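# Four arms move a block row from bench to board

## Task

Carry the row of blocks off the bench and set it on the board so that every block stands completely on the board, the blocks form a single straight line, and each block is in contact with its neighbour.

## Robot and tools

ROBOTS. Four i2rt Big YAM arms, arm1 to arm4, each with a five-fingered right hand. Their feet (base_link, scene frame, metres) are at arm1 (-0.438, -0.555, 1.172), arm2 (0.422, -0.559, 1.186), arm3 (-0.395, 0.558, 1.130), arm4 (0.416, 0.535, 1.171). Each foot's own +x is its forward direction: arm1 and arm2 face +y, arm3 and arm4 face -y. Reach is about 1.07 m from the joint1 axis.

FRAME. A single scene frame in metres: origin on the floor, +z up. The hand point sits 0.045 m in front of the palm. Its local +z runs along the straightened fingers, +y comes out of the palm, and +x runs across the palm toward the little finger. Straight fingers extend 0.06 to 0.07 m past the point and lie 0.06 m behind it along -y. A bracket on the little-finger side of the wrist sticks out about 0.10 m and can strike objects. With joints 1, 5, 6 at zero and the hand level and forward, the palm is down and the thumb on the left. The wrist camera sits on the little-finger side; near joint6 = -1.3 its image is upright.

TOOL move. Arguments arm1, arm2, arm3, arm4 (one object per arm, each optional) and cameras. In an arm's object:
- joints: absolute targets keyed by name. joint1_rad -2.879..2.879 (turn about the foot, + is counter-clockwise seen from above), joint2_rad 0..3.141 (shoulder), joint3_rad 0..3.019 (elbow), joint4_rad -1.692..1.57 (hand pitch, + lifts the fingers), joint5_rad -1.57..1.57 (sideways, + to the arm's right), joint6_rad -2.094..2.094 (roll, + clockwise seen from behind the hand), all radians. Hand keys hand_little, hand_ring, hand_middle, hand_index, hand_thumb_bend: -1 curled to +1 straight. hand_thumb_turn: -1 opposite the fingers, +1 beside the palm. hand_force_limit -1..1 maps to roughly 0..10 N (0..15 N for thumb motors). hand_speed -0.96..1, full speed from +0.48 upward. The last two are settings only.
- target: one list of seven numbers [x, y, z, qw, qx, qy, qz], an absolute pose of the hand point in the scene frame (metres, unit quaternion). The hand travels a straight line from its current hand_target to it. When target is given, joints may carry only the hand keys; otherwise the call is rejected.
- speed: top linear speed, 0.002..4.3 m/s, default 0.25; rotation capped at twice that in rad/s.
- min_time_s: 0.1..8 s, the shortest duration for that arm's joint motions.
cameras: a list from arm1_cam_wrist..arm4_cam_wrist, cam_high, cam_low, or "all"; [] for none. With no action, move simply reports full state plus all images.
All commanded motions begin together; hand paths in one action finish together, and none run beyond 10 s (an action is at most 15 s). Each step the controller limits the path pose to 100 mm and 20 degrees from the measured hand pose. Hands lag, drift and may overshoot speed, mostly when the arm is nearly straight. Paths do not avoid obstacles or other arms.

TOOL wait: seconds 0..10, optional cameras; nothing new is commanded. TOOL zoom_image: camera name and region [x0, y0, x1, y1] in pixels of that camera's most recent image, at most 504 by 504. TOOL show_instructions: no arguments, shows the reference page. TOOL finished_scene: optional scene = 1; ends the scene for good, so the blocks must already be in their final state.

RESULTS. The move line lists arms that received motion; "as last shown" means an arm was not commanded, its status lines read "not commanded". hand prints the measured hand pose (may be off, especially far out); hand_target is the pose the current joint targets give. Statuses: done (within 1 cm and 2 degrees), off_target (resting short, possibly still pushing), time_out (a stop; the arm keeps pushing to the target shown by on_its_own), not_followed, "joint command not followed" or "pose unreachable" (a safety check held the arm back; finger commands still run). Joint velocities are rad/s; "within noise" means at rest. Joint torques are N m, noisy, and entries 3 and 4 wrap at ±28. hand_stopped_by gives six words for little, ring, middle, index, thumb_bend, thumb_turn: moving, target, force, stalled or fault. The *_load_n values are fingertip loads in N, positive when pushed open; a lost grip shows as a load near 0. MOTOR HOT warns of heat; OVER-TEMPERATURE FAULT means the arm went limp for 30-60 s; keys marked limit_stop_at_motor_heat must be resent. If a move or wait is rejected or stopped, the remaining move, wait and finished_scene calls in that reply are skipped. Arms hold their last command between replies.

GRIPPING. A finger motor moves only when its target changes by at least 0.002, and stops at the target or when load hits hand_force_limit, then locks. To squeeze harder, raise the limit and send a more-closed target; to release, send a more-open one. Start values are force limit 0 and speed -0.8; use hand_speed -0.94 or below for gentle closing. With thumb_turn near -1 the hand can wrap objects 0.035-0.065 m thick; thumb tip against index pad can pinch light items up to about 0.08 m.

AVOID. Any robot-to-robot squeeze, including closing a hand on another arm's fingers; hard impacts; objects falling, even a few millimetres; releasing moving parts; pushing anything off the work area or onto the floor; violent joint-space swings (joints move at independent rates and a fast stretched arm overshoots up to about 30 degrees); long stretched or blocked holds that overheat motors; heavy loads on fingers. Loose objects can occasionally be nudged by outside disturbances, so check the final row in the cameras before finishing.

Each tool is called after "Request:" in YAML: its name, and indented under it one key for each argument.

Reference images:

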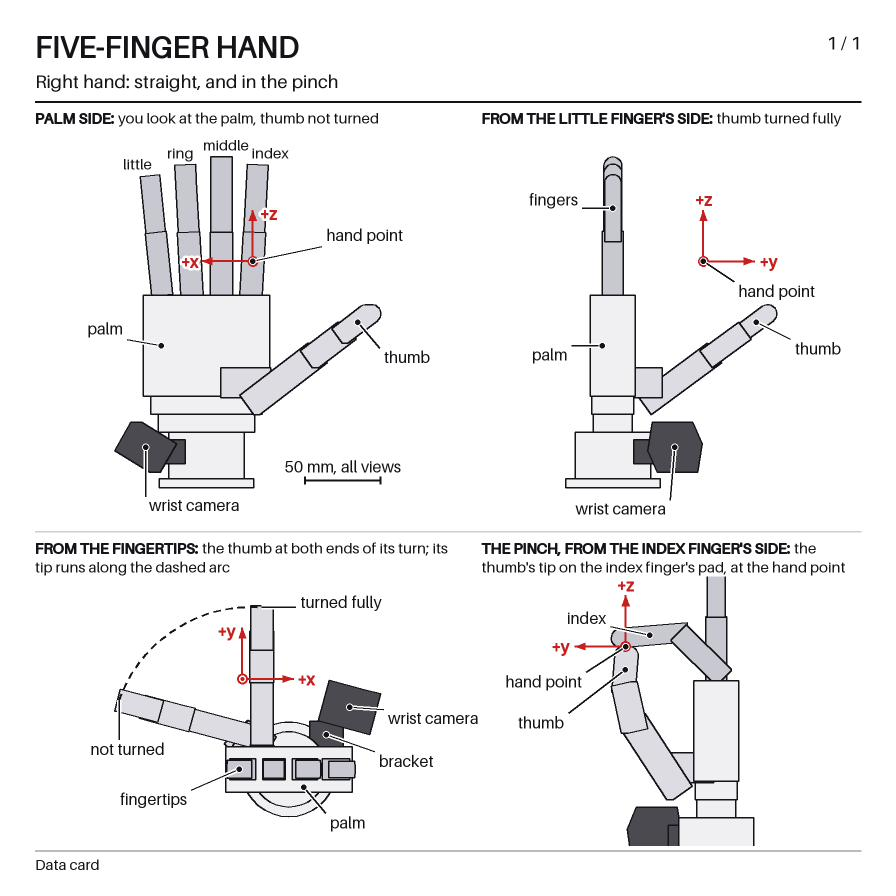

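## Session

Request:
move:

Scene clock: 0.00 s.
Joint torques (N m): no reading
Motor temperatures (°C): arm1=[29 34 27 27 30 26] | arm2=[27 30 29 28 32 27] | arm3=[32 33 28 27 25 27] | arm4=[29 33 30 27 27 28]
Heat: arm1: hottest joint2_rad 34 °C; arm2: hottest joint5_rad 32 °C; arm3: hottest joint2_rad 33 °C; arm4: hottest joint2_rad 33 °C.
Joint velocities: within noise
arm1.joint_positions: joint1_rad=-0.377 joint2_rad=+0.576 joint3_rad=+1.428 joint4_rad=-1.478 joint5_rad=-0.014 joint6_rad=-1.159 hand_little=+1.000 hand_ring=+1.000 hand_middle=+1.000 hand_index=+1.000 hand_thumb_turn=+1.000 hand_thumb_bend=+1.000 hand_force_limit=+0.000 hand_speed=-0.800
arm1.joint_status: not commanded
arm1.hand_stopped_by: target,target,target,target,target,target
arm1.little_load_n: 0.0
arm1.ring_load_n: 0.0
arm1.middle_load_n: 0.0
arm1.index_load_n: 0.0
arm1.thumb_bend_load_n: 0.0
arm1.thumb_turn_load_n: 0.0
arm1.hand: x=-0.3296 y=-0.4066 z=+1.6531 quat_wxyz=(-0.327, +0.827, +0.329, +0.317) (m; scene frame)
arm1.hand_target: x=-0.3296 y=-0.4067 z=+1.6633 quat_wxyz=(-0.335, +0.822, +0.327, +0.325) (m; scene frame)
arm1.hand_status: not commanded
arm2.joint_positions: joint1_rad=+0.126 joint2_rad=+0.618 joint3_rad=+1.330 joint4_rad=-1.505 joint5_rad=-0.157 joint6_rad=-1.077 hand_little=+1.000 hand_ring=+1.000 hand_middle=+1.000 hand_index=+1.000 hand_thumb_turn=+1.000 hand_thumb_bend=+1.000 hand_force_limit=+0.000 hand_speed=-0.800
arm2.joint_status: not commanded
arm2.hand_stopped_by: target,target,target,target,target,target
arm2.little_load_n: 0.0
arm2.ring_load_n: 0.0
arm2.middle_load_n: 0.0
arm2.index_load_n: 0.0
arm2.thumb_bend_load_n: 0.0
arm2.thumb_turn_load_n: 0.0
arm2.hand: x=+0.4057 y=-0.3732 z=+1.6114 quat_wxyz=(-0.374, +0.742, +0.544, +0.115) (m; scene frame)
arm2.hand_target: x=+0.4056 y=-0.3731 z=+1.6192 quat_wxyz=(-0.382, +0.739, +0.542, +0.119) (m; scene frame)
arm2.hand_status: not commanded
arm3.joint_positions: joint1_rad=-0.317 joint2_rad=+0.614 joint3_rad=+1.404 joint4_rad=-1.284 joint5_rad=-0.184 joint6_rad=-1.070 hand_little=+1.000 hand_ring=+1.000 hand_middle=+1.000 hand_index=+1.000 hand_thumb_turn=+1.000 hand_thumb_bend=+1.000 hand_force_limit=+0.000 hand_speed=-0.800
arm3.joint_status: not commanded
arm3.hand_stopped_by: target,target,target,target,target,target
arm3.little_load_n: 0.0
arm3.ring_load_n: 0.0
arm3.middle_load_n: 0.0
arm3.index_load_n: 0.0
arm3.thumb_bend_load_n: 0.0
arm3.thumb_turn_load_n: 0.0
arm3.hand: x=-0.4838 y=+0.3482 z=+1.6300 quat_wxyz=(+0.281, +0.332, -0.786, +0.440) (m; scene frame)
arm3.hand_target: x=-0.4834 y=+0.3493 z=+1.6383 quat_wxyz=(+0.287, +0.331, -0.781, +0.446) (m; scene frame)
arm3.hand_status: not commanded
arm4.joint_positions: joint1_rad=-0.147 joint2_rad=+0.605 joint3_rad=+1.419 joint4_rad=-1.430 joint5_rad=+0.099 joint6_rad=-1.411 hand_little=+1.000 hand_ring=+1.000 hand_middle=+1.000 hand_index=+1.000 hand_thumb_turn=+1.000 hand_thumb_bend=+1.000 hand_force_limit=+0.000 hand_speed=-0.800
arm4.joint_status: not commanded
arm4.hand_stopped_by: target,target,target,target,target,target
arm4.little_load_n: 0.0
arm4.ring_load_n: 0.0
arm4.middle_load_n: 0.0
arm4.index_load_n: 0.0
arm4.thumb_bend_load_n: 0.0
arm4.thumb_turn_load_n: 0.0
arm4.hand: x=+0.3205 y=+0.3419 z=+1.6664 quat_wxyz=(+0.348, +0.519, -0.720, +0.302) (m; scene frame)
arm4.hand_target: x=+0.3205 y=+0.3422 z=+1.6763 quat_wxyz=(+0.355, +0.515, -0.716, +0.310) (m; scene frame)
arm4.hand_status: not commanded
pictures: arm1_cam_wrist, arm2_cam_wrist, arm3_cam_wrist, arm4_cam_wrist, cam_high, cam_low

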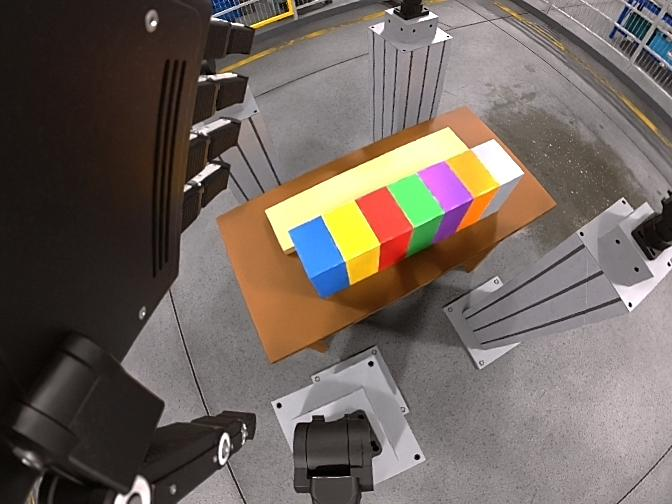

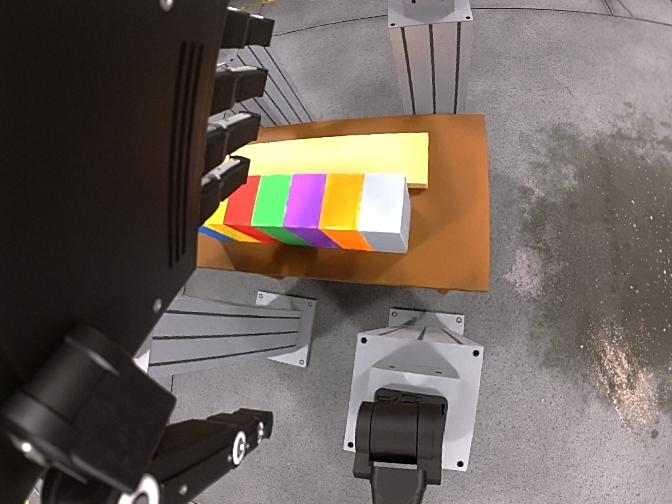

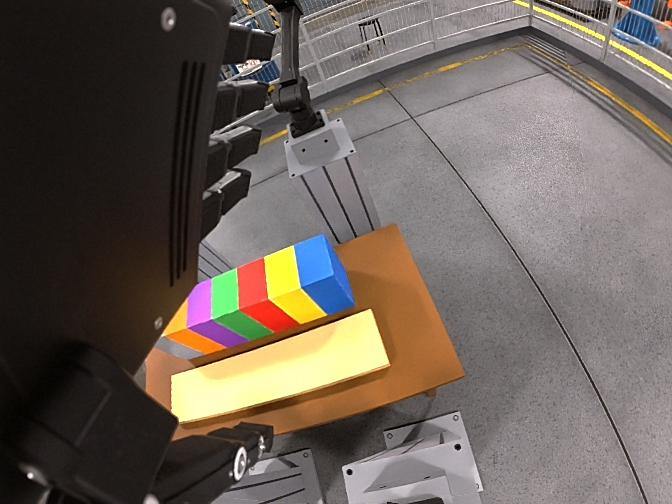

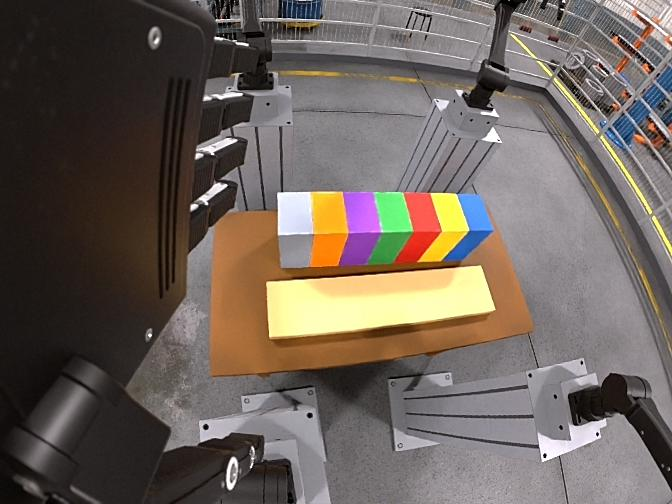

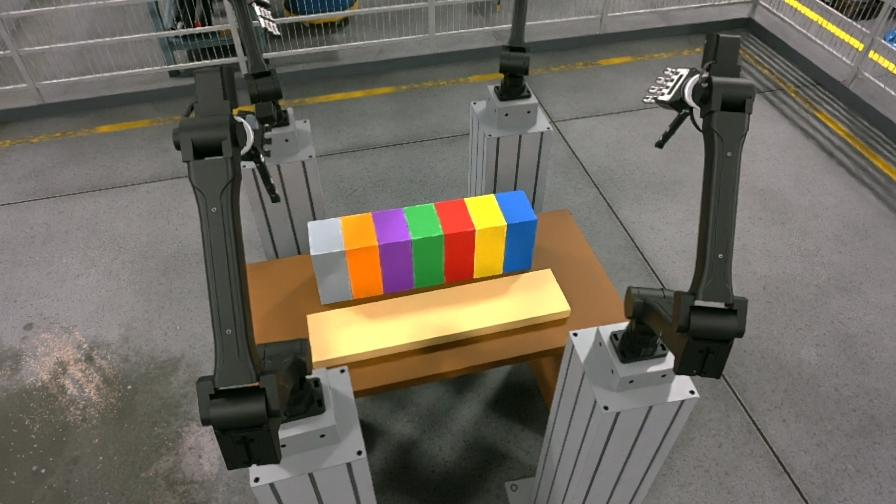

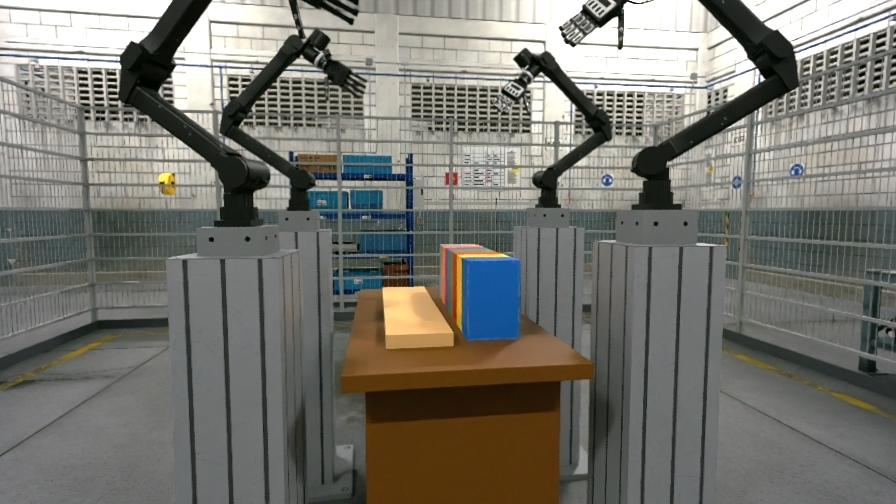

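Request:
zoom_image:
  camera: "cam_high"
  region: [230, 170, 630, 400]

Request:
zoom_image:
  camera: "cam_low"
  region: [330, 220, 610, 400]

Request:
zoom_image:
  camera: "arm4_cam_wrist"
  region: [190, 170, 550, 400]

Scaled by 1.260 from the camera's image (finer frame: 1280x720).

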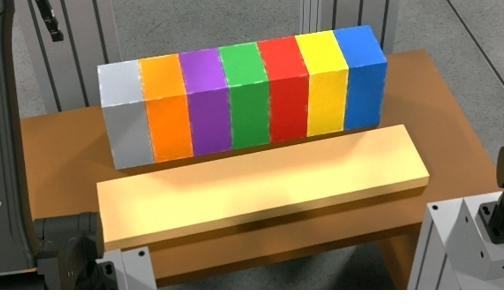

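Scaled by 1.800 from the camera's image (finer frame: 1280x720).

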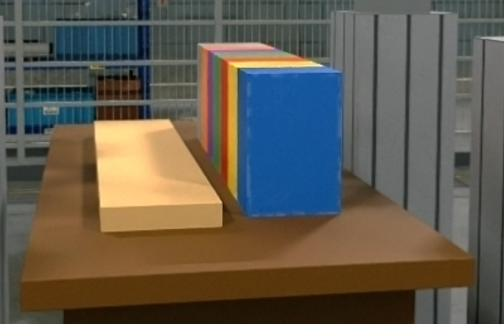

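Scaled by 1.400 from the camera's image (finer frame: 960x720).

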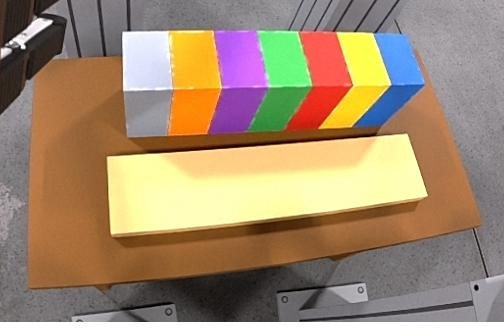

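Request:
move:
  arm2: {"target": [0.53, -0.10, 1.2, 0.5, -0.5, -0.5, -0.5], "speed": 0.35, "joints": {"hand_little": 0.0, "hand_ring": 0.0, "hand_middle": 0.0, "hand_index": 0.0, "hand_thumb_turn": -1, "hand_speed": 0.0}}
  arm3: {"target": [-0.52, -0.10, 1.2, 0.5, 0.5, -0.5, 0.5], "speed": 0.35, "joints": {"hand_little": 0.0, "hand_ring": 0.0, "hand_middle": 0.0, "hand_index": 0.0, "hand_thumb_turn": -1, "hand_speed": 0.0}}
  cameras: ["all"]

Scene clock: 120.40 s.
Joint torques (N m): arm1=[-0.73 2.96 8.57 1.65 0.04 0.03] | arm2=[0.15 -8.18 2 3.18 0.13 -0.13] | arm3=[-0.21 -15.56 6.6 3.21 -0.1 -0.1] | arm4=[-0.44 2.96 6.71 2.06 0.05 -0.01]
Motor temperatures (°C): arm1=[29 34 35 27 29 26] | arm2=[27 30 40 28 31 26] | arm3=[31 33 34 28 25 27] | arm4=[29 33 35 28 27 28]
Heat: arm1: hottest joint3_rad 35 °C; arm2: hottest joint3_rad 40 °C; arm3: hottest joint3_rad 34 °C; arm4: hottest joint3_rad 35 °C.
move: arm2 off_target; arm3 done
Joint velocities: within noise
arm1, arm4: as last shown
arm2.joint_positions: joint1_rad=-0.165 joint2_rad=+1.976 joint3_rad=+0.310 joint4_rad=+1.537 joint5_rad=-0.176 joint6_rad=-1.567 hand_little=+0.000 hand_ring=+0.000 hand_middle=+0.000 hand_index=+0.000 hand_thumb_turn=-1.000 hand_thumb_bend=+1.000 hand_force_limit=+0.000 hand_speed=+0.000
arm2.joint_status: all done
arm2.hand_stopped_by: target,target,target,target,target,target
arm2.little_load_n: 0.0
arm2.ring_load_n: 0.0
arm2.middle_load_n: 0.0
arm2.index_load_n: 0.0
arm2.thumb_bend_load_n: 0.0
arm2.thumb_turn_load_n: 0.0
arm2.hand: x=+0.5261 y=-0.1035 z=+1.1984 quat_wxyz=(-0.478, +0.532, +0.523, +0.464)
arm2.hand_target: x=+0.5301 y=-0.0997 z=+1.2006 quat_wxyz=(-0.478, +0.527, +0.520, +0.472)
arm2.hand_status: off_target (0.005 m and 6.6 deg from the pose sent, 0.509 m and 54.9 deg at the start; pose on its path clipped on 16 of 94 steps; a joint's target at an end of its range on 23 of 94 steps)
arm3.joint_positions: joint1_rad=-0.070 joint2_rad=+1.979 joint3_rad=+0.820 joint4_rad=+1.125 joint5_rad=-0.134 joint6_rad=-1.562 hand_little=+0.000 hand_ring=+0.000 hand_middle=+0.000 hand_index=+0.000 hand_thumb_turn=-1.000 hand_thumb_bend=+1.000 hand_force_limit=+0.000 hand_speed=+0.000
arm3.joint_status: all done
arm3.hand_stopped_by: target,target,target,target,target,target
arm3.little_load_n: 0.0
arm3.ring_load_n: 0.0
arm3.middle_load_n: 0.0
arm3.index_load_n: 0.0
arm3.thumb_bend_load_n: 0.0
arm3.thumb_turn_load_n: 0.5
arm3.hand: x=-0.5158 y=-0.0917 z=+1.1977 quat_wxyz=(+0.490, +0.502, -0.509, +0.499)
arm3.hand_target: x=-0.5199 y=-0.0997 z=+1.2001 quat_wxyz=(+0.500, +0.500, -0.500, +0.500)
arm3.hand_status: done (0.010 m and 1.5 deg from the pose sent, 0.622 m and 46.4 deg at the start)
pictures: arm1_cam_wrist, arm2_cam_wrist, arm3_cam_wrist, arm4_cam_wrist, cam_high, cam_low
arm2_cam_wrist: T_world_to_cam=[[0.96767, 0.08491, 0.23748, -0.7824], [0.24064, -0.59271, -0.76862, 0.73296], [0.0755, 0.80092, -0.59399, 0.86666]] pos_world=[0.5153, -0.19326, 1.26396]
arm3_cam_wrist: T_world_to_cam=[[-0.96423, -0.04022, 0.26198, -0.81602], [-0.24527, 0.51004, -0.82444, 0.91139], [-0.10046, -0.85921, -0.50167, 0.58313]] pos_world=[-0.50471, 0.00336, 1.2577]

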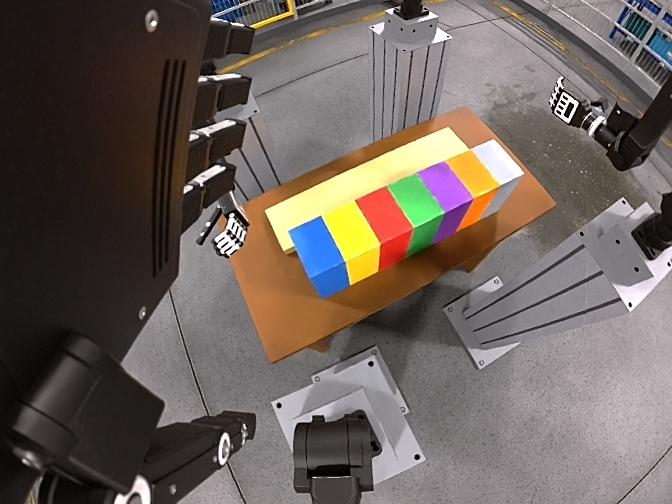

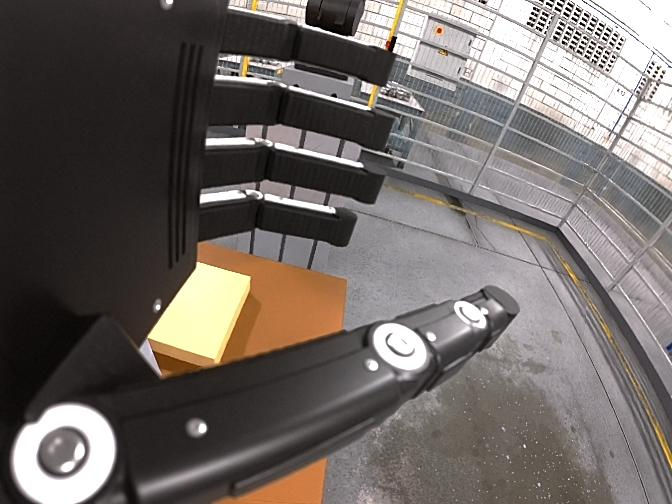

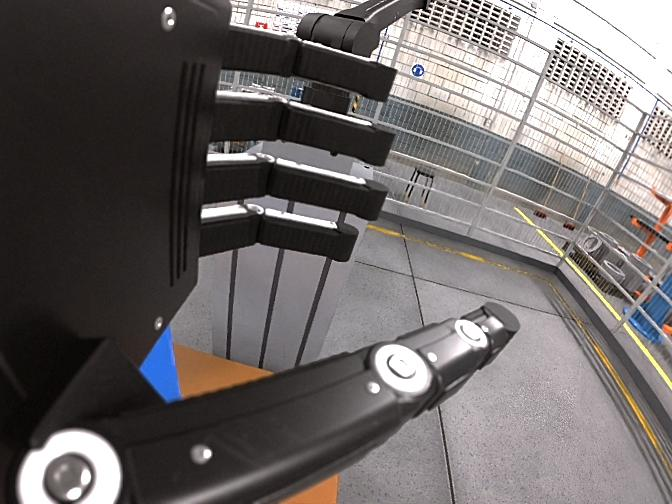

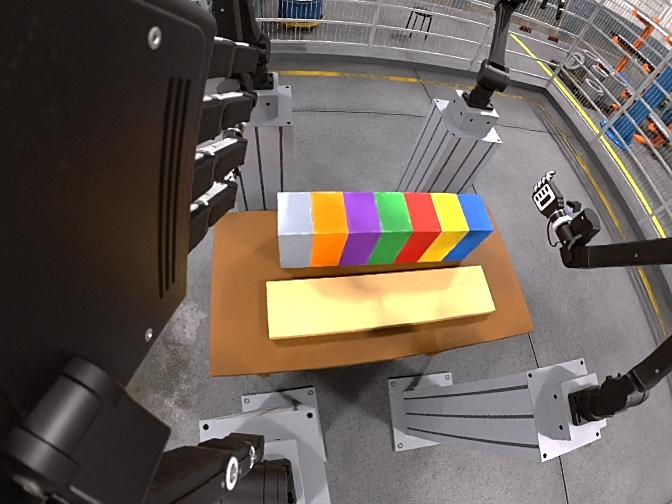

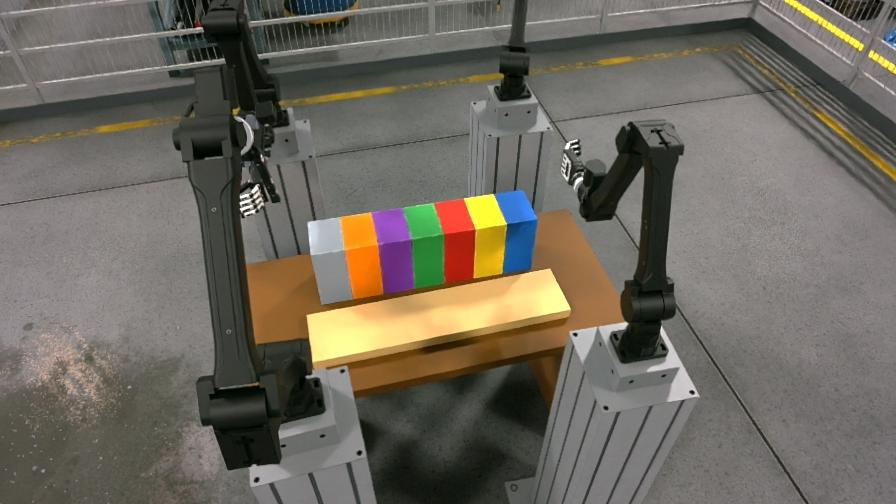

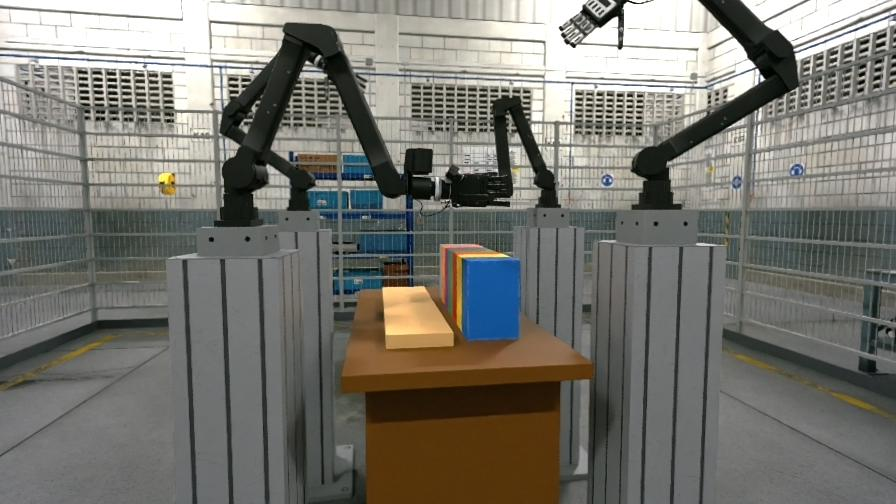

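Request:
move:
  arm2: {"target": [0.50, -0.1425, 1.15, 0.0499, -0.7146, -0.6962, 0.0486], "speed": 0.5}
  arm3: {"target": [-0.49, -0.059, 1.15, 0.0487, -0.6962, 0.7146, -0.0499], "speed": 0.5}

Request:
move:
  arm2: {"target": [0.47, -0.1425, 0.892, 0.0499, -0.7146, -0.6962, 0.0486], "speed": 0.25}
  arm3: {"target": [-0.46, -0.059, 0.892, 0.0487, -0.6962, 0.7146, -0.0499], "speed": 0.25}
  cameras: ["all"]

Scene clock: 242.97 s.
Joint torques (N m): arm1=[-0.79 3.14 8.5 1.63 0.03 0.03] | arm2=[1.32 -11.05 9.89 -0.18 0.02 -0.08] | arm3=[1.14 -20.25 10.58 0.02 0.06 -0.12] | arm4=[-0.5 2.96 6.75 2.03 0.07 0]
Motor temperatures (°C): arm1=[29 34 36 27 29 26] | arm2=[27 32 32 29 31 26] | arm3=[31 35 33 29 25 27] | arm4=[29 33 37 27 27 28]
Heat: arm1: hottest joint3_rad 36 °C; arm2: hottest joint2_rad 32 °C; arm3: hottest joint2_rad 35 °C; arm4: hottest joint3_rad 37 °C.
move: arm2 off_target; arm3 off_target
Joint velocities: within noise
arm1, arm4: as last shown
arm2.joint_positions: joint1_rad=-0.106 joint2_rad=+1.770 joint3_rad=+1.020 joint4_rad=-0.860 joint5_rad=-0.141 joint6_rad=-1.640 hand_little=+0.000 hand_ring=+0.000 hand_middle=+0.000 hand_index=+0.000 hand_thumb_turn=-1.000 hand_thumb_bend=+1.000 hand_force_limit=+0.000 hand_speed=+0.000
arm2.joint_status: not commanded
arm2.hand_stopped_by: target,target,target,target,target,target
arm2.little_load_n: 0.0
arm2.ring_load_n: 0.0
arm2.middle_load_n: 0.0
arm2.index_load_n: 0.0
arm2.thumb_bend_load_n: -0.5
arm2.thumb_turn_load_n: 0.0
arm2.hand: x=+0.5014 y=-0.1590 z=+1.1468 quat_wxyz=(-0.046, +0.721, +0.690, -0.054)
arm2.hand_target: x=+0.4998 y=-0.1429 z=+1.1501 quat_wxyz=(-0.050, +0.714, +0.696, -0.048)
arm2.hand_status: off_target (0.017 m and 1.3 deg from the pose sent, 0.067 m and 83.6 deg at the start)
arm3.joint_positions: joint1_rad=-0.043 joint2_rad=+2.147 joint3_rad=+1.824 joint4_rad=-1.268 joint5_rad=-0.139 joint6_rad=-1.629 hand_little=+0.000 hand_ring=+0.000 hand_middle=+0.000 hand_index=+0.000 hand_thumb_turn=-1.000 hand_thumb_bend=+1.000 hand_force_limit=+0.000 hand_speed=+0.000
arm3.joint_status: not commanded
arm3.hand_stopped_by: target,target,target,target,target,target
arm3.little_load_n: 0.0
arm3.ring_load_n: 0.0
arm3.middle_load_n: 0.0
arm3.index_load_n: 0.0
arm3.thumb_bend_load_n: 0.0
arm3.thumb_turn_load_n: -0.5
arm3.hand: x=-0.4940 y=-0.0490 z=+1.1524 quat_wxyz=(-0.049, +0.688, -0.722, +0.051)
arm3.hand_target: x=-0.4899 y=-0.0588 z=+1.1502 quat_wxyz=(-0.048, +0.696, -0.715, +0.050)
arm3.hand_status: off_target (0.011 m and 1.2 deg from the pose sent, 0.063 m and 88.9 deg at the start)
pictures: none

Scene clock: 245.03 s.
Joint torques (N m): arm1=[-0.62 3.02 8.5 1.68 0.04 0.02] | arm2=[1.2 -13.98 3.92 0.59 -0.05 0.07] | arm3=[1.2 -23.71 7.86 0.77 0.03 0.16] | arm4=[-0.56 3.02 6.78 2.04 0.06 0]
Motor temperatures (°C): arm1=[29 34 36 27 29 26] | arm2=[27 32 32 29 31 26] | arm3=[31 35 33 29 25 27] | arm4=[29 33 37 27 27 28]
Heat: arm1: hottest joint3_rad 36 °C; arm2: hottest joint2_rad 32 °C; arm3: hottest joint2_rad 35 °C; arm4: hottest joint3_rad 37 °C.
move: arm2 done; arm3 off_target
Joint velocities: within noise
arm1, arm4: as last shown
arm2.joint_positions: joint1_rad=-0.038 joint2_rad=+2.372 joint3_rad=+1.075 joint4_rad=-0.301 joint5_rad=-0.141 joint6_rad=-1.588 hand_little=+0.000 hand_ring=+0.000 hand_middle=+0.000 hand_index=+0.000 hand_thumb_turn=-1.000 hand_thumb_bend=+1.000 hand_force_limit=+0.000 hand_speed=+0.000
arm2.joint_status: not commanded
arm2.hand_stopped_by: target,target,target,target,target,target
arm2.little_load_n: 0.0
arm2.ring_load_n: 0.0
arm2.middle_load_n: 0.0
arm2.index_load_n: 0.5
arm2.thumb_bend_load_n: 0.0
arm2.thumb_turn_load_n: 0.0
arm2.hand: x=+0.4735 y=-0.1495 z=+0.8963 quat_wxyz=(-0.047, +0.715, +0.696, -0.052)
arm2.hand_target: x=+0.4700 y=-0.1426 z=+0.8921 quat_wxyz=(-0.050, +0.714, +0.696, -0.049)
arm2.hand_status: done (0.009 m and 0.6 deg from the pose sent, 0.257 m and 1.3 deg at the start)
arm3.joint_positions: joint1_rad=+0.002 joint2_rad=+2.524 joint3_rad=+1.755 joint4_rad=-0.841 joint5_rad=-0.139 joint6_rad=-1.608 hand_little=+0.000 hand_ring=+0.000 hand_middle=+0.000 hand_index=+0.000 hand_thumb_turn=-1.000 hand_thumb_bend=+1.000 hand_force_limit=+0.000 hand_speed=+0.000
arm3.joint_status: not commanded
arm3.hand_stopped_by: target,target,target,target,target,target
arm3.little_load_n: 0.0
arm3.ring_load_n: 0.0
arm3.middle_load_n: 0.0
arm3.index_load_n: 0.0
arm3.thumb_bend_load_n: 0.0
arm3.thumb_turn_load_n: 0.0
arm3.hand: x=-0.4650 y=-0.0461 z=+0.8919 quat_wxyz=(-0.058, +0.696, -0.714, +0.043)
arm3.hand_target: x=-0.4599 y=-0.0588 z=+0.8923 quat_wxyz=(-0.049, +0.696, -0.714, +0.050)
arm3.hand_status: off_target (0.014 m and 1.4 deg from the pose sent, 0.263 m and 1.2 deg at the start)
arm4.little_load_n: 0.5
pictures: arm1_cam_wrist, arm2_cam_wrist, arm3_cam_wrist, arm4_cam_wrist, cam_high, cam_low
arm2_cam_wrist: T_world_to_cam=[[0.95236, 0.24081, -0.18712, -0.24465], [0.30215, -0.82829, 0.47184, -0.68998], [-0.04136, -0.5059, -0.8616, 0.82785]] pos_world=[0.47571, -0.09378, 0.99306]
arm3_cam_wrist: T_world_to_cam=[[-0.95211, -0.25062, -0.17517, -0.29928], [-0.30455, 0.82834, 0.47022, -0.51916], [0.02726, 0.50104, -0.86499, 0.92011]] pos_world=[-0.46813, -0.10598, 0.98758]

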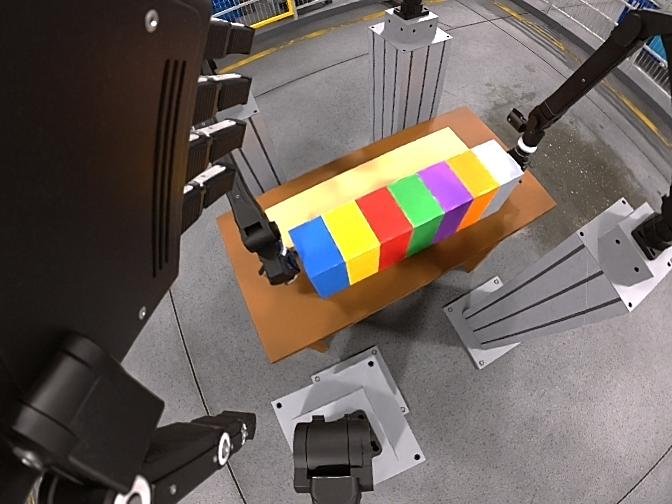

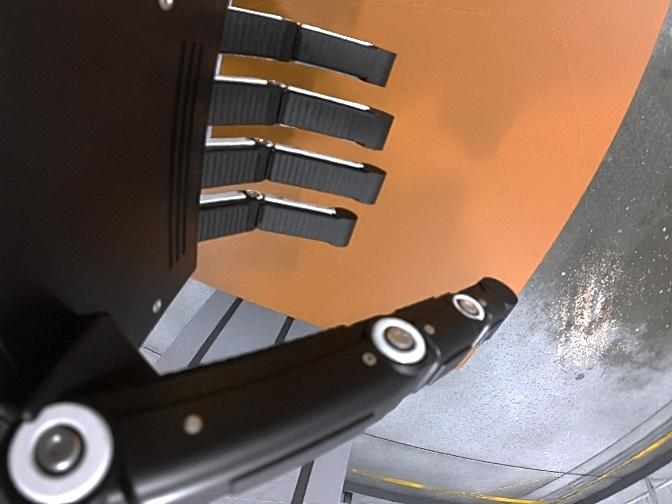

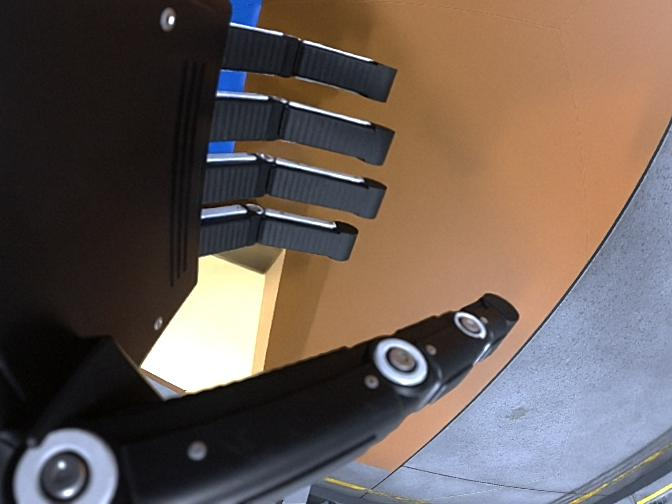

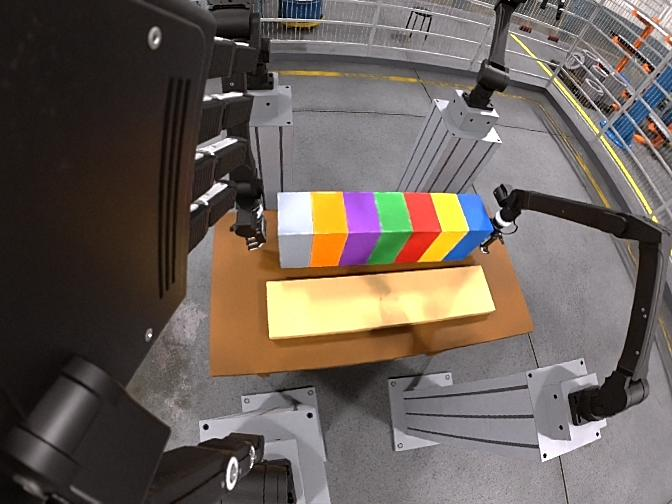

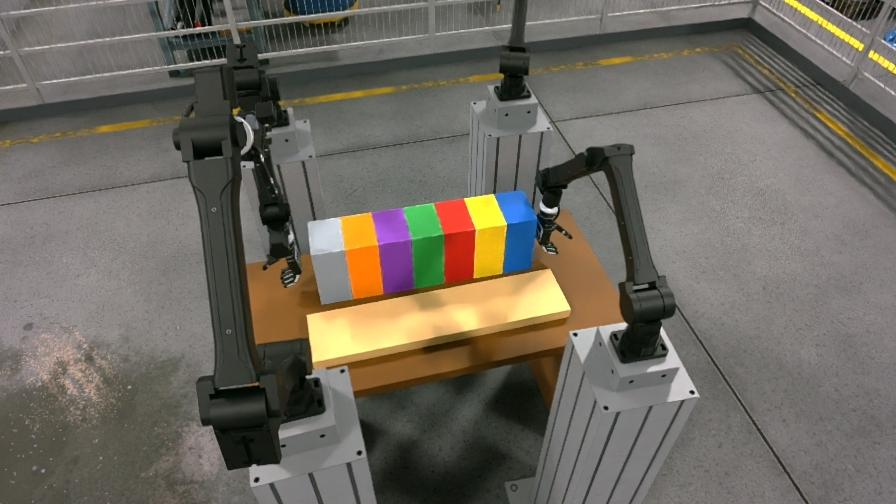

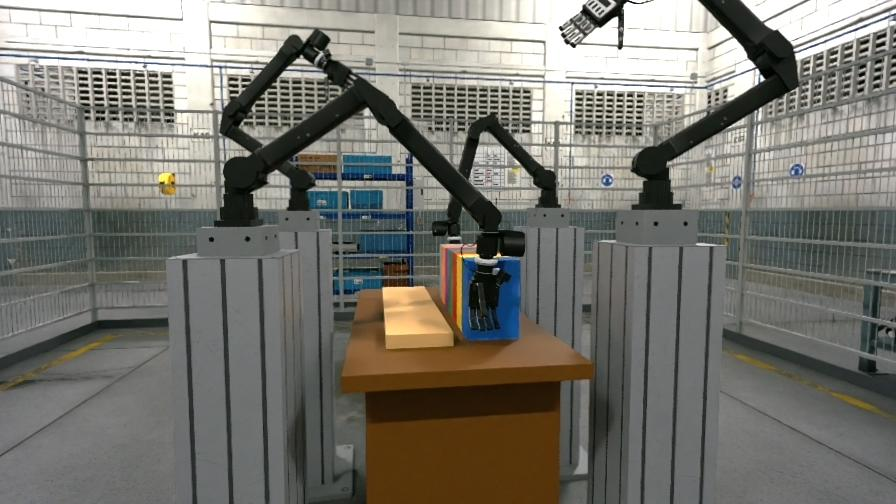

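Request:
zoom_image:
  camera: "cam_low"
  region: [420, 220, 560, 360]

Request:
zoom_image:
  camera: "cam_high"
  region: [240, 150, 360, 310]

Request:
zoom_image:
  camera: "cam_high"
  region: [490, 150, 610, 310]

Scaled by 3.600 from the camera's image (finer frame: 1280x720).

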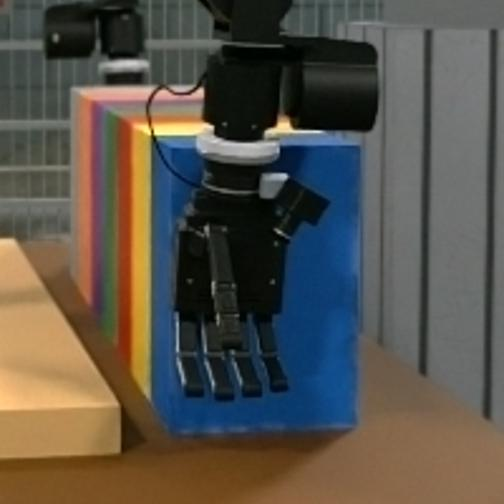

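Scaled by 3.150 from the camera's image (finer frame: 1280x720).

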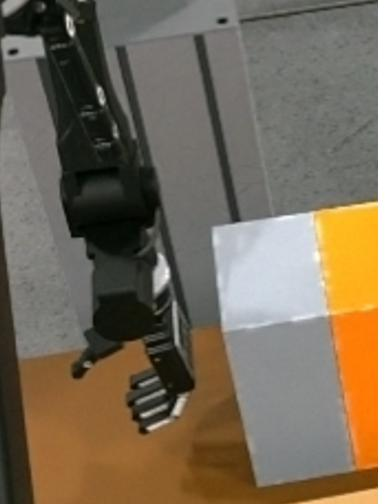

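Scaled by 3.150 from the camera's image (finer frame: 1280x720).

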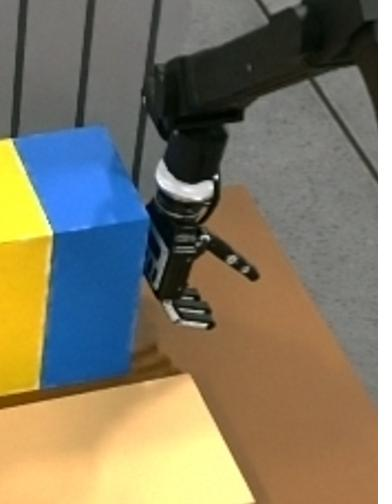

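Request:
zoom_image:
  camera: "cam_low"
  region: [430, 235, 530, 350]

Request:
zoom_image:
  camera: "cam_high"
  region: [290, 180, 430, 310]

Request:
zoom_image:
  camera: "arm4_cam_wrist"
  region: [250, 180, 390, 290]

Request:
zoom_image:
  camera: "arm1_cam_wrist"
  region: [260, 120, 560, 360]

Scaled by 4.383 from the camera's image (finer frame: 1280x720).

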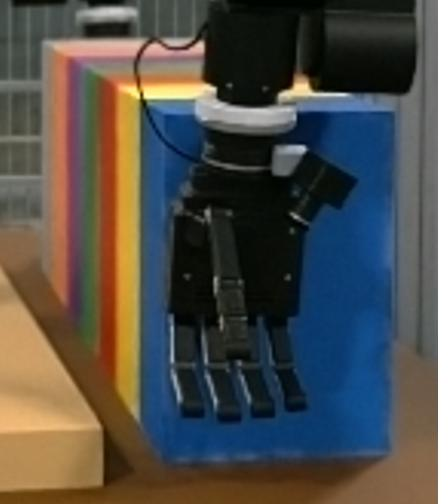

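Scaled by 3.600 from the camera's image (finer frame: 1280x720).

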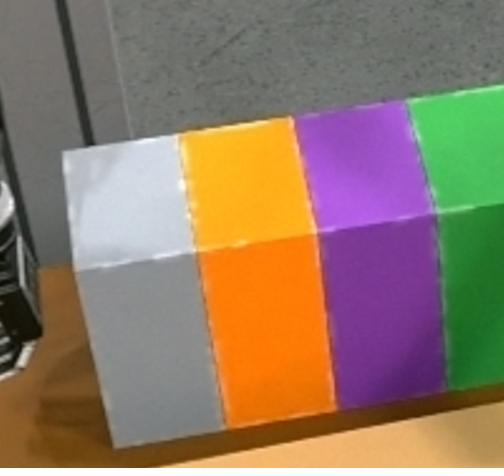

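Scaled by 3.600 from the camera's image (finer frame: 960x720).

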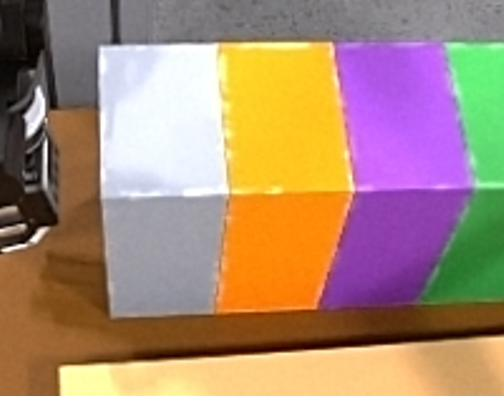

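Scaled by 1.680 from the camera's image (finer frame: 960x720).

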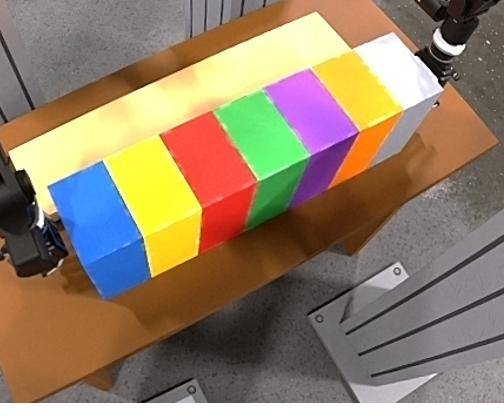

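Request:
move:
  arm2: {"target": [0.455, -0.136, 0.892, 0.0499, -0.7146, -0.6962, 0.0486], "speed": 0.1}
  arm3: {"target": [-0.46, -0.102, 0.892, 0.0487, -0.6962, 0.7146, -0.0499], "speed": 0.1}
  cameras: ["cam_high", "cam_low", "arm1_cam_wrist", "arm4_cam_wrist"]

Request:
zoom_image:
  camera: "cam_low"
  region: [430, 235, 530, 350]

Request:
zoom_image:
  camera: "cam_high"
  region: [260, 180, 380, 310]

Request:
zoom_image:
  camera: "cam_high"
  region: [490, 150, 610, 310]

Request:
zoom_image:
  camera: "arm4_cam_wrist"
  region: [220, 160, 360, 280]

Request:
zoom_image:
  camera: "arm4_cam_wrist"
  region: [420, 160, 560, 280]

Request:
zoom_image:
  camera: "arm1_cam_wrist"
  region: [440, 120, 560, 240]

Scene clock: 338.73 s.
Joint torques (N m): arm1=[-0.56 3.02 8.54 1.66 0.03 0.02] | arm2=[1.08 -13.68 4.31 0.25 -0.05 0.07] | arm3=[0.32 -25.23 8.65 0.03 0.04 0.14] | arm4=[-0.5 2.9 6.78 2.04 0.05 -0.01]
Motor temperatures (°C): arm1=[29 33 37 27 28 26] | arm2=[27 34 32 28 31 26] | arm3=[31 45 35 28 25 27] | arm4=[29 32 37 27 26 28]
Heat: arm1: hottest joint3_rad 37 °C; arm2: hottest joint2_rad 34 °C; arm3: hottest joint2_rad 45 °C; arm4: hottest joint3_rad 37 °C.
move: arm2 done; arm3 off_target
Joint velocities: within noise
arm1, arm4: as last shown
arm1.middle_load_n: -0.5
arm2.joint_positions: joint1_rad=-0.003 joint2_rad=+2.372 joint3_rad=+1.089 joint4_rad=-0.301 joint5_rad=-0.141 joint6_rad=-1.554 hand_little=+0.000 hand_ring=+0.000 hand_middle=+0.000 hand_index=+0.000 hand_thumb_turn=-1.000 hand_thumb_bend=+1.000 hand_force_limit=+0.000 hand_speed=+0.000
arm2.joint_status: not commanded
arm2.hand_stopped_by: target,target,target,target,target,target
arm2.little_load_n: 0.0
arm2.ring_load_n: 0.5
arm2.middle_load_n: 0.0
arm2.index_load_n: 0.0
arm2.thumb_bend_load_n: 0.0
arm2.thumb_turn_load_n: 0.0
arm2.hand: x=+0.4583 y=-0.1405 z=+0.8976 quat_wxyz=(-0.050, +0.714, +0.697, -0.048)
arm2.hand_target: x=+0.4550 y=-0.1361 z=+0.8921 quat_wxyz=(-0.050, +0.714, +0.696, -0.049)
arm2.hand_status: done (0.008 m and 0.1 deg from the pose sent, 0.023 m and 0.6 deg at the start)
arm3.joint_positions: joint1_rad=+0.004 joint2_rad=+2.606 joint3_rad=+1.965 joint4_rad=-0.938 joint5_rad=-0.139 joint6_rad=-1.605 hand_little=+0.000 hand_ring=+0.000 hand_middle=+0.000 hand_index=+0.000 hand_thumb_turn=-1.000 hand_thumb_bend=+1.000 hand_force_limit=+0.000 hand_speed=+0.000
arm3.joint_status: not commanded
arm3.hand_stopped_by: target,target,target,target,target,target
arm3.little_load_n: 0.0
arm3.ring_load_n: 0.0
arm3.middle_load_n: 0.0
arm3.index_load_n: 0.0
arm3.thumb_bend_load_n: 0.0
arm3.thumb_turn_load_n: 0.0
arm3.hand: x=-0.4669 y=-0.0987 z=+0.8998 quat_wxyz=(-0.046, +0.697, -0.714, +0.053)
arm3.hand_target: x=-0.4599 y=-0.1017 z=+0.8922 quat_wxyz=(-0.048, +0.696, -0.714, +0.050)
arm3.hand_status: off_target (0.011 m and 0.5 deg from the pose sent, 0.056 m and 1.4 deg at the start)
arm4.little_load_n: 0.0
pictures: arm1_cam_wrist, arm4_cam_wrist, cam_high, cam_low

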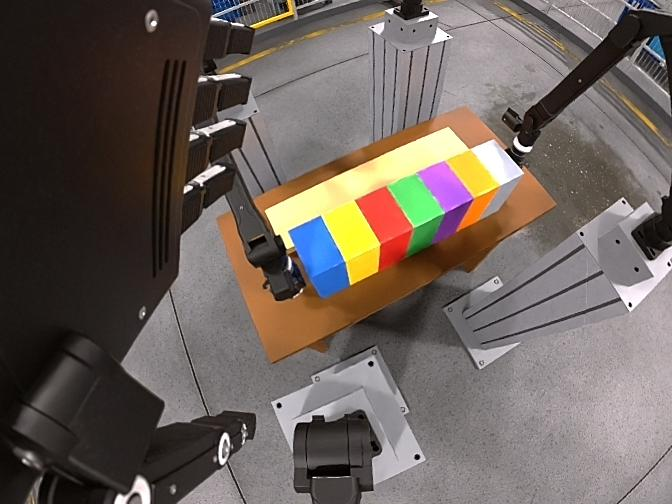

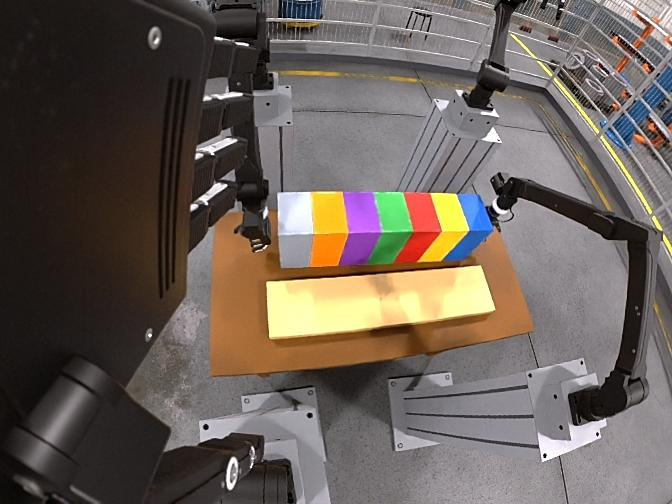

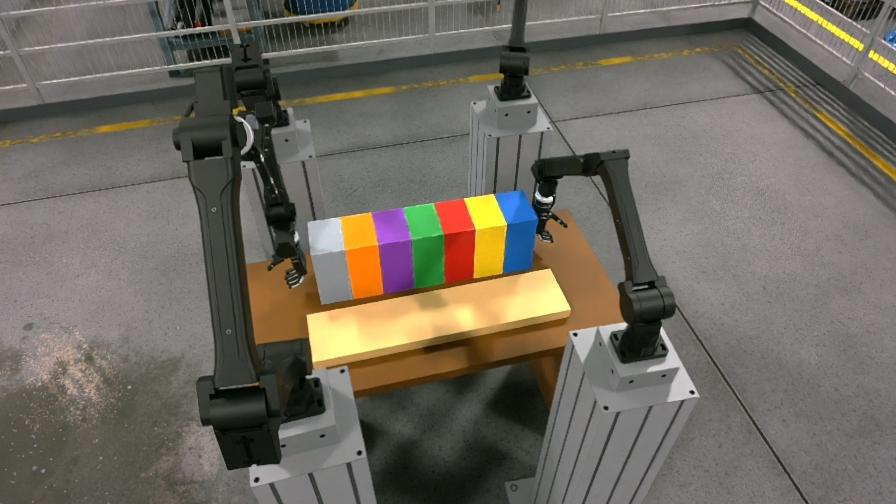

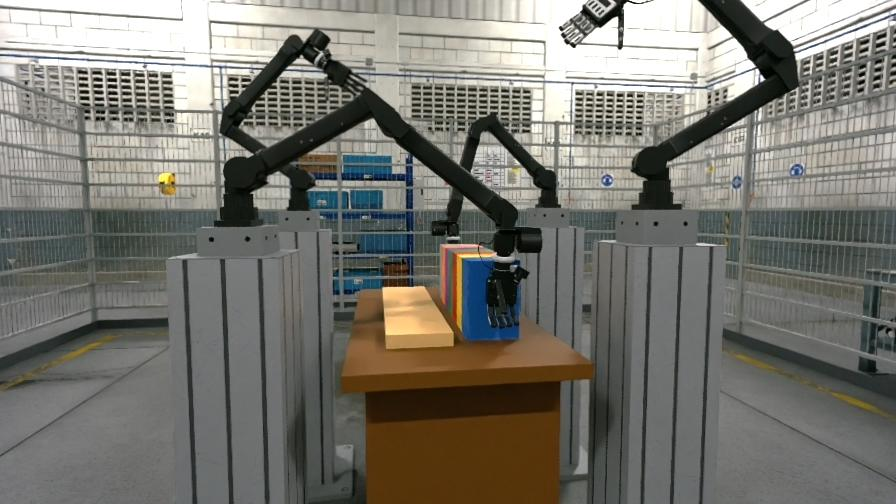

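Scaled by 4.383 from the camera's image (finer frame: 1280x720).

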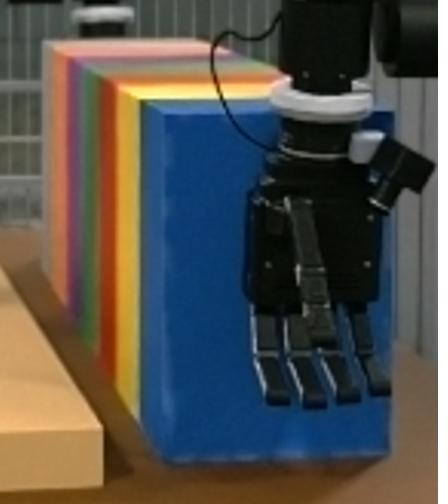

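Scaled by 3.877 from the camera's image (finer frame: 1280x720).

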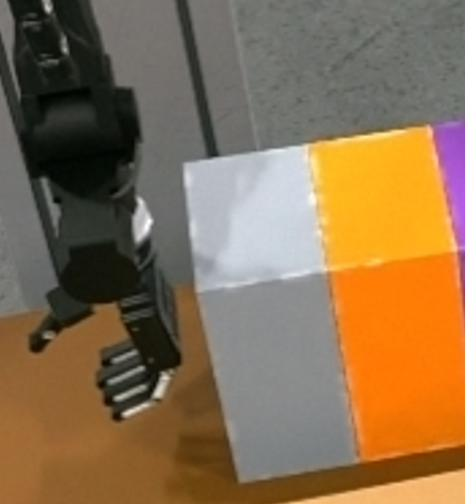

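Scaled by 3.150 from the camera's image (finer frame: 1280x720).

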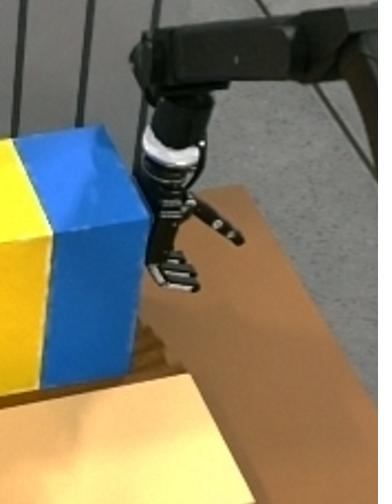

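Scaled by 3.600 from the camera's image (finer frame: 960x720).

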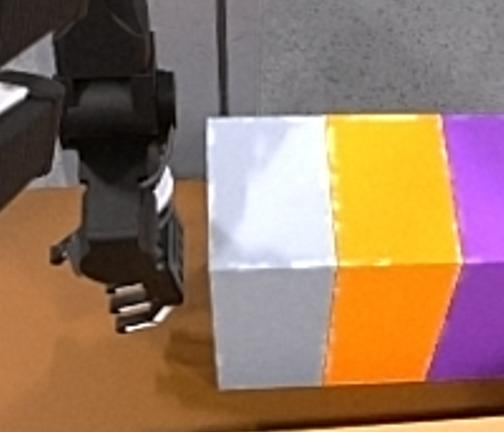

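Scaled by 3.600 from the camera's image (finer frame: 960x720).

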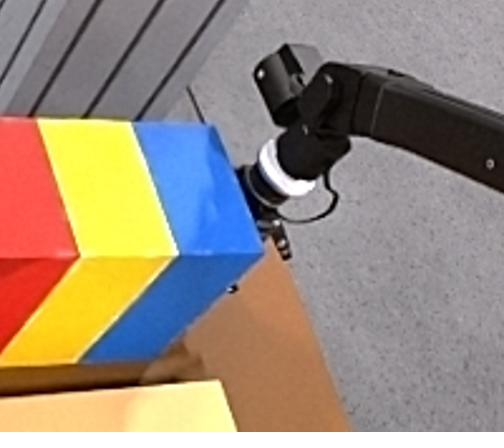

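Scaled by 4.200 from the camera's image (finer frame: 960x720).

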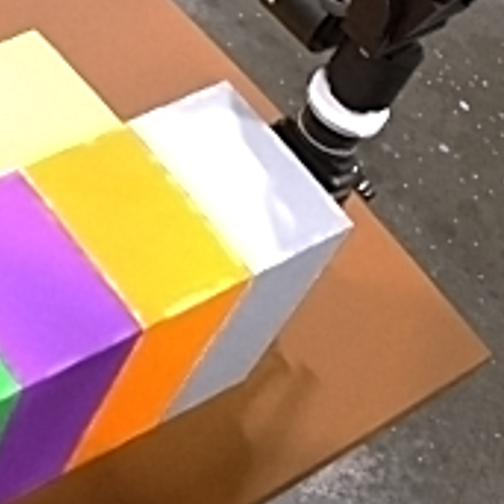

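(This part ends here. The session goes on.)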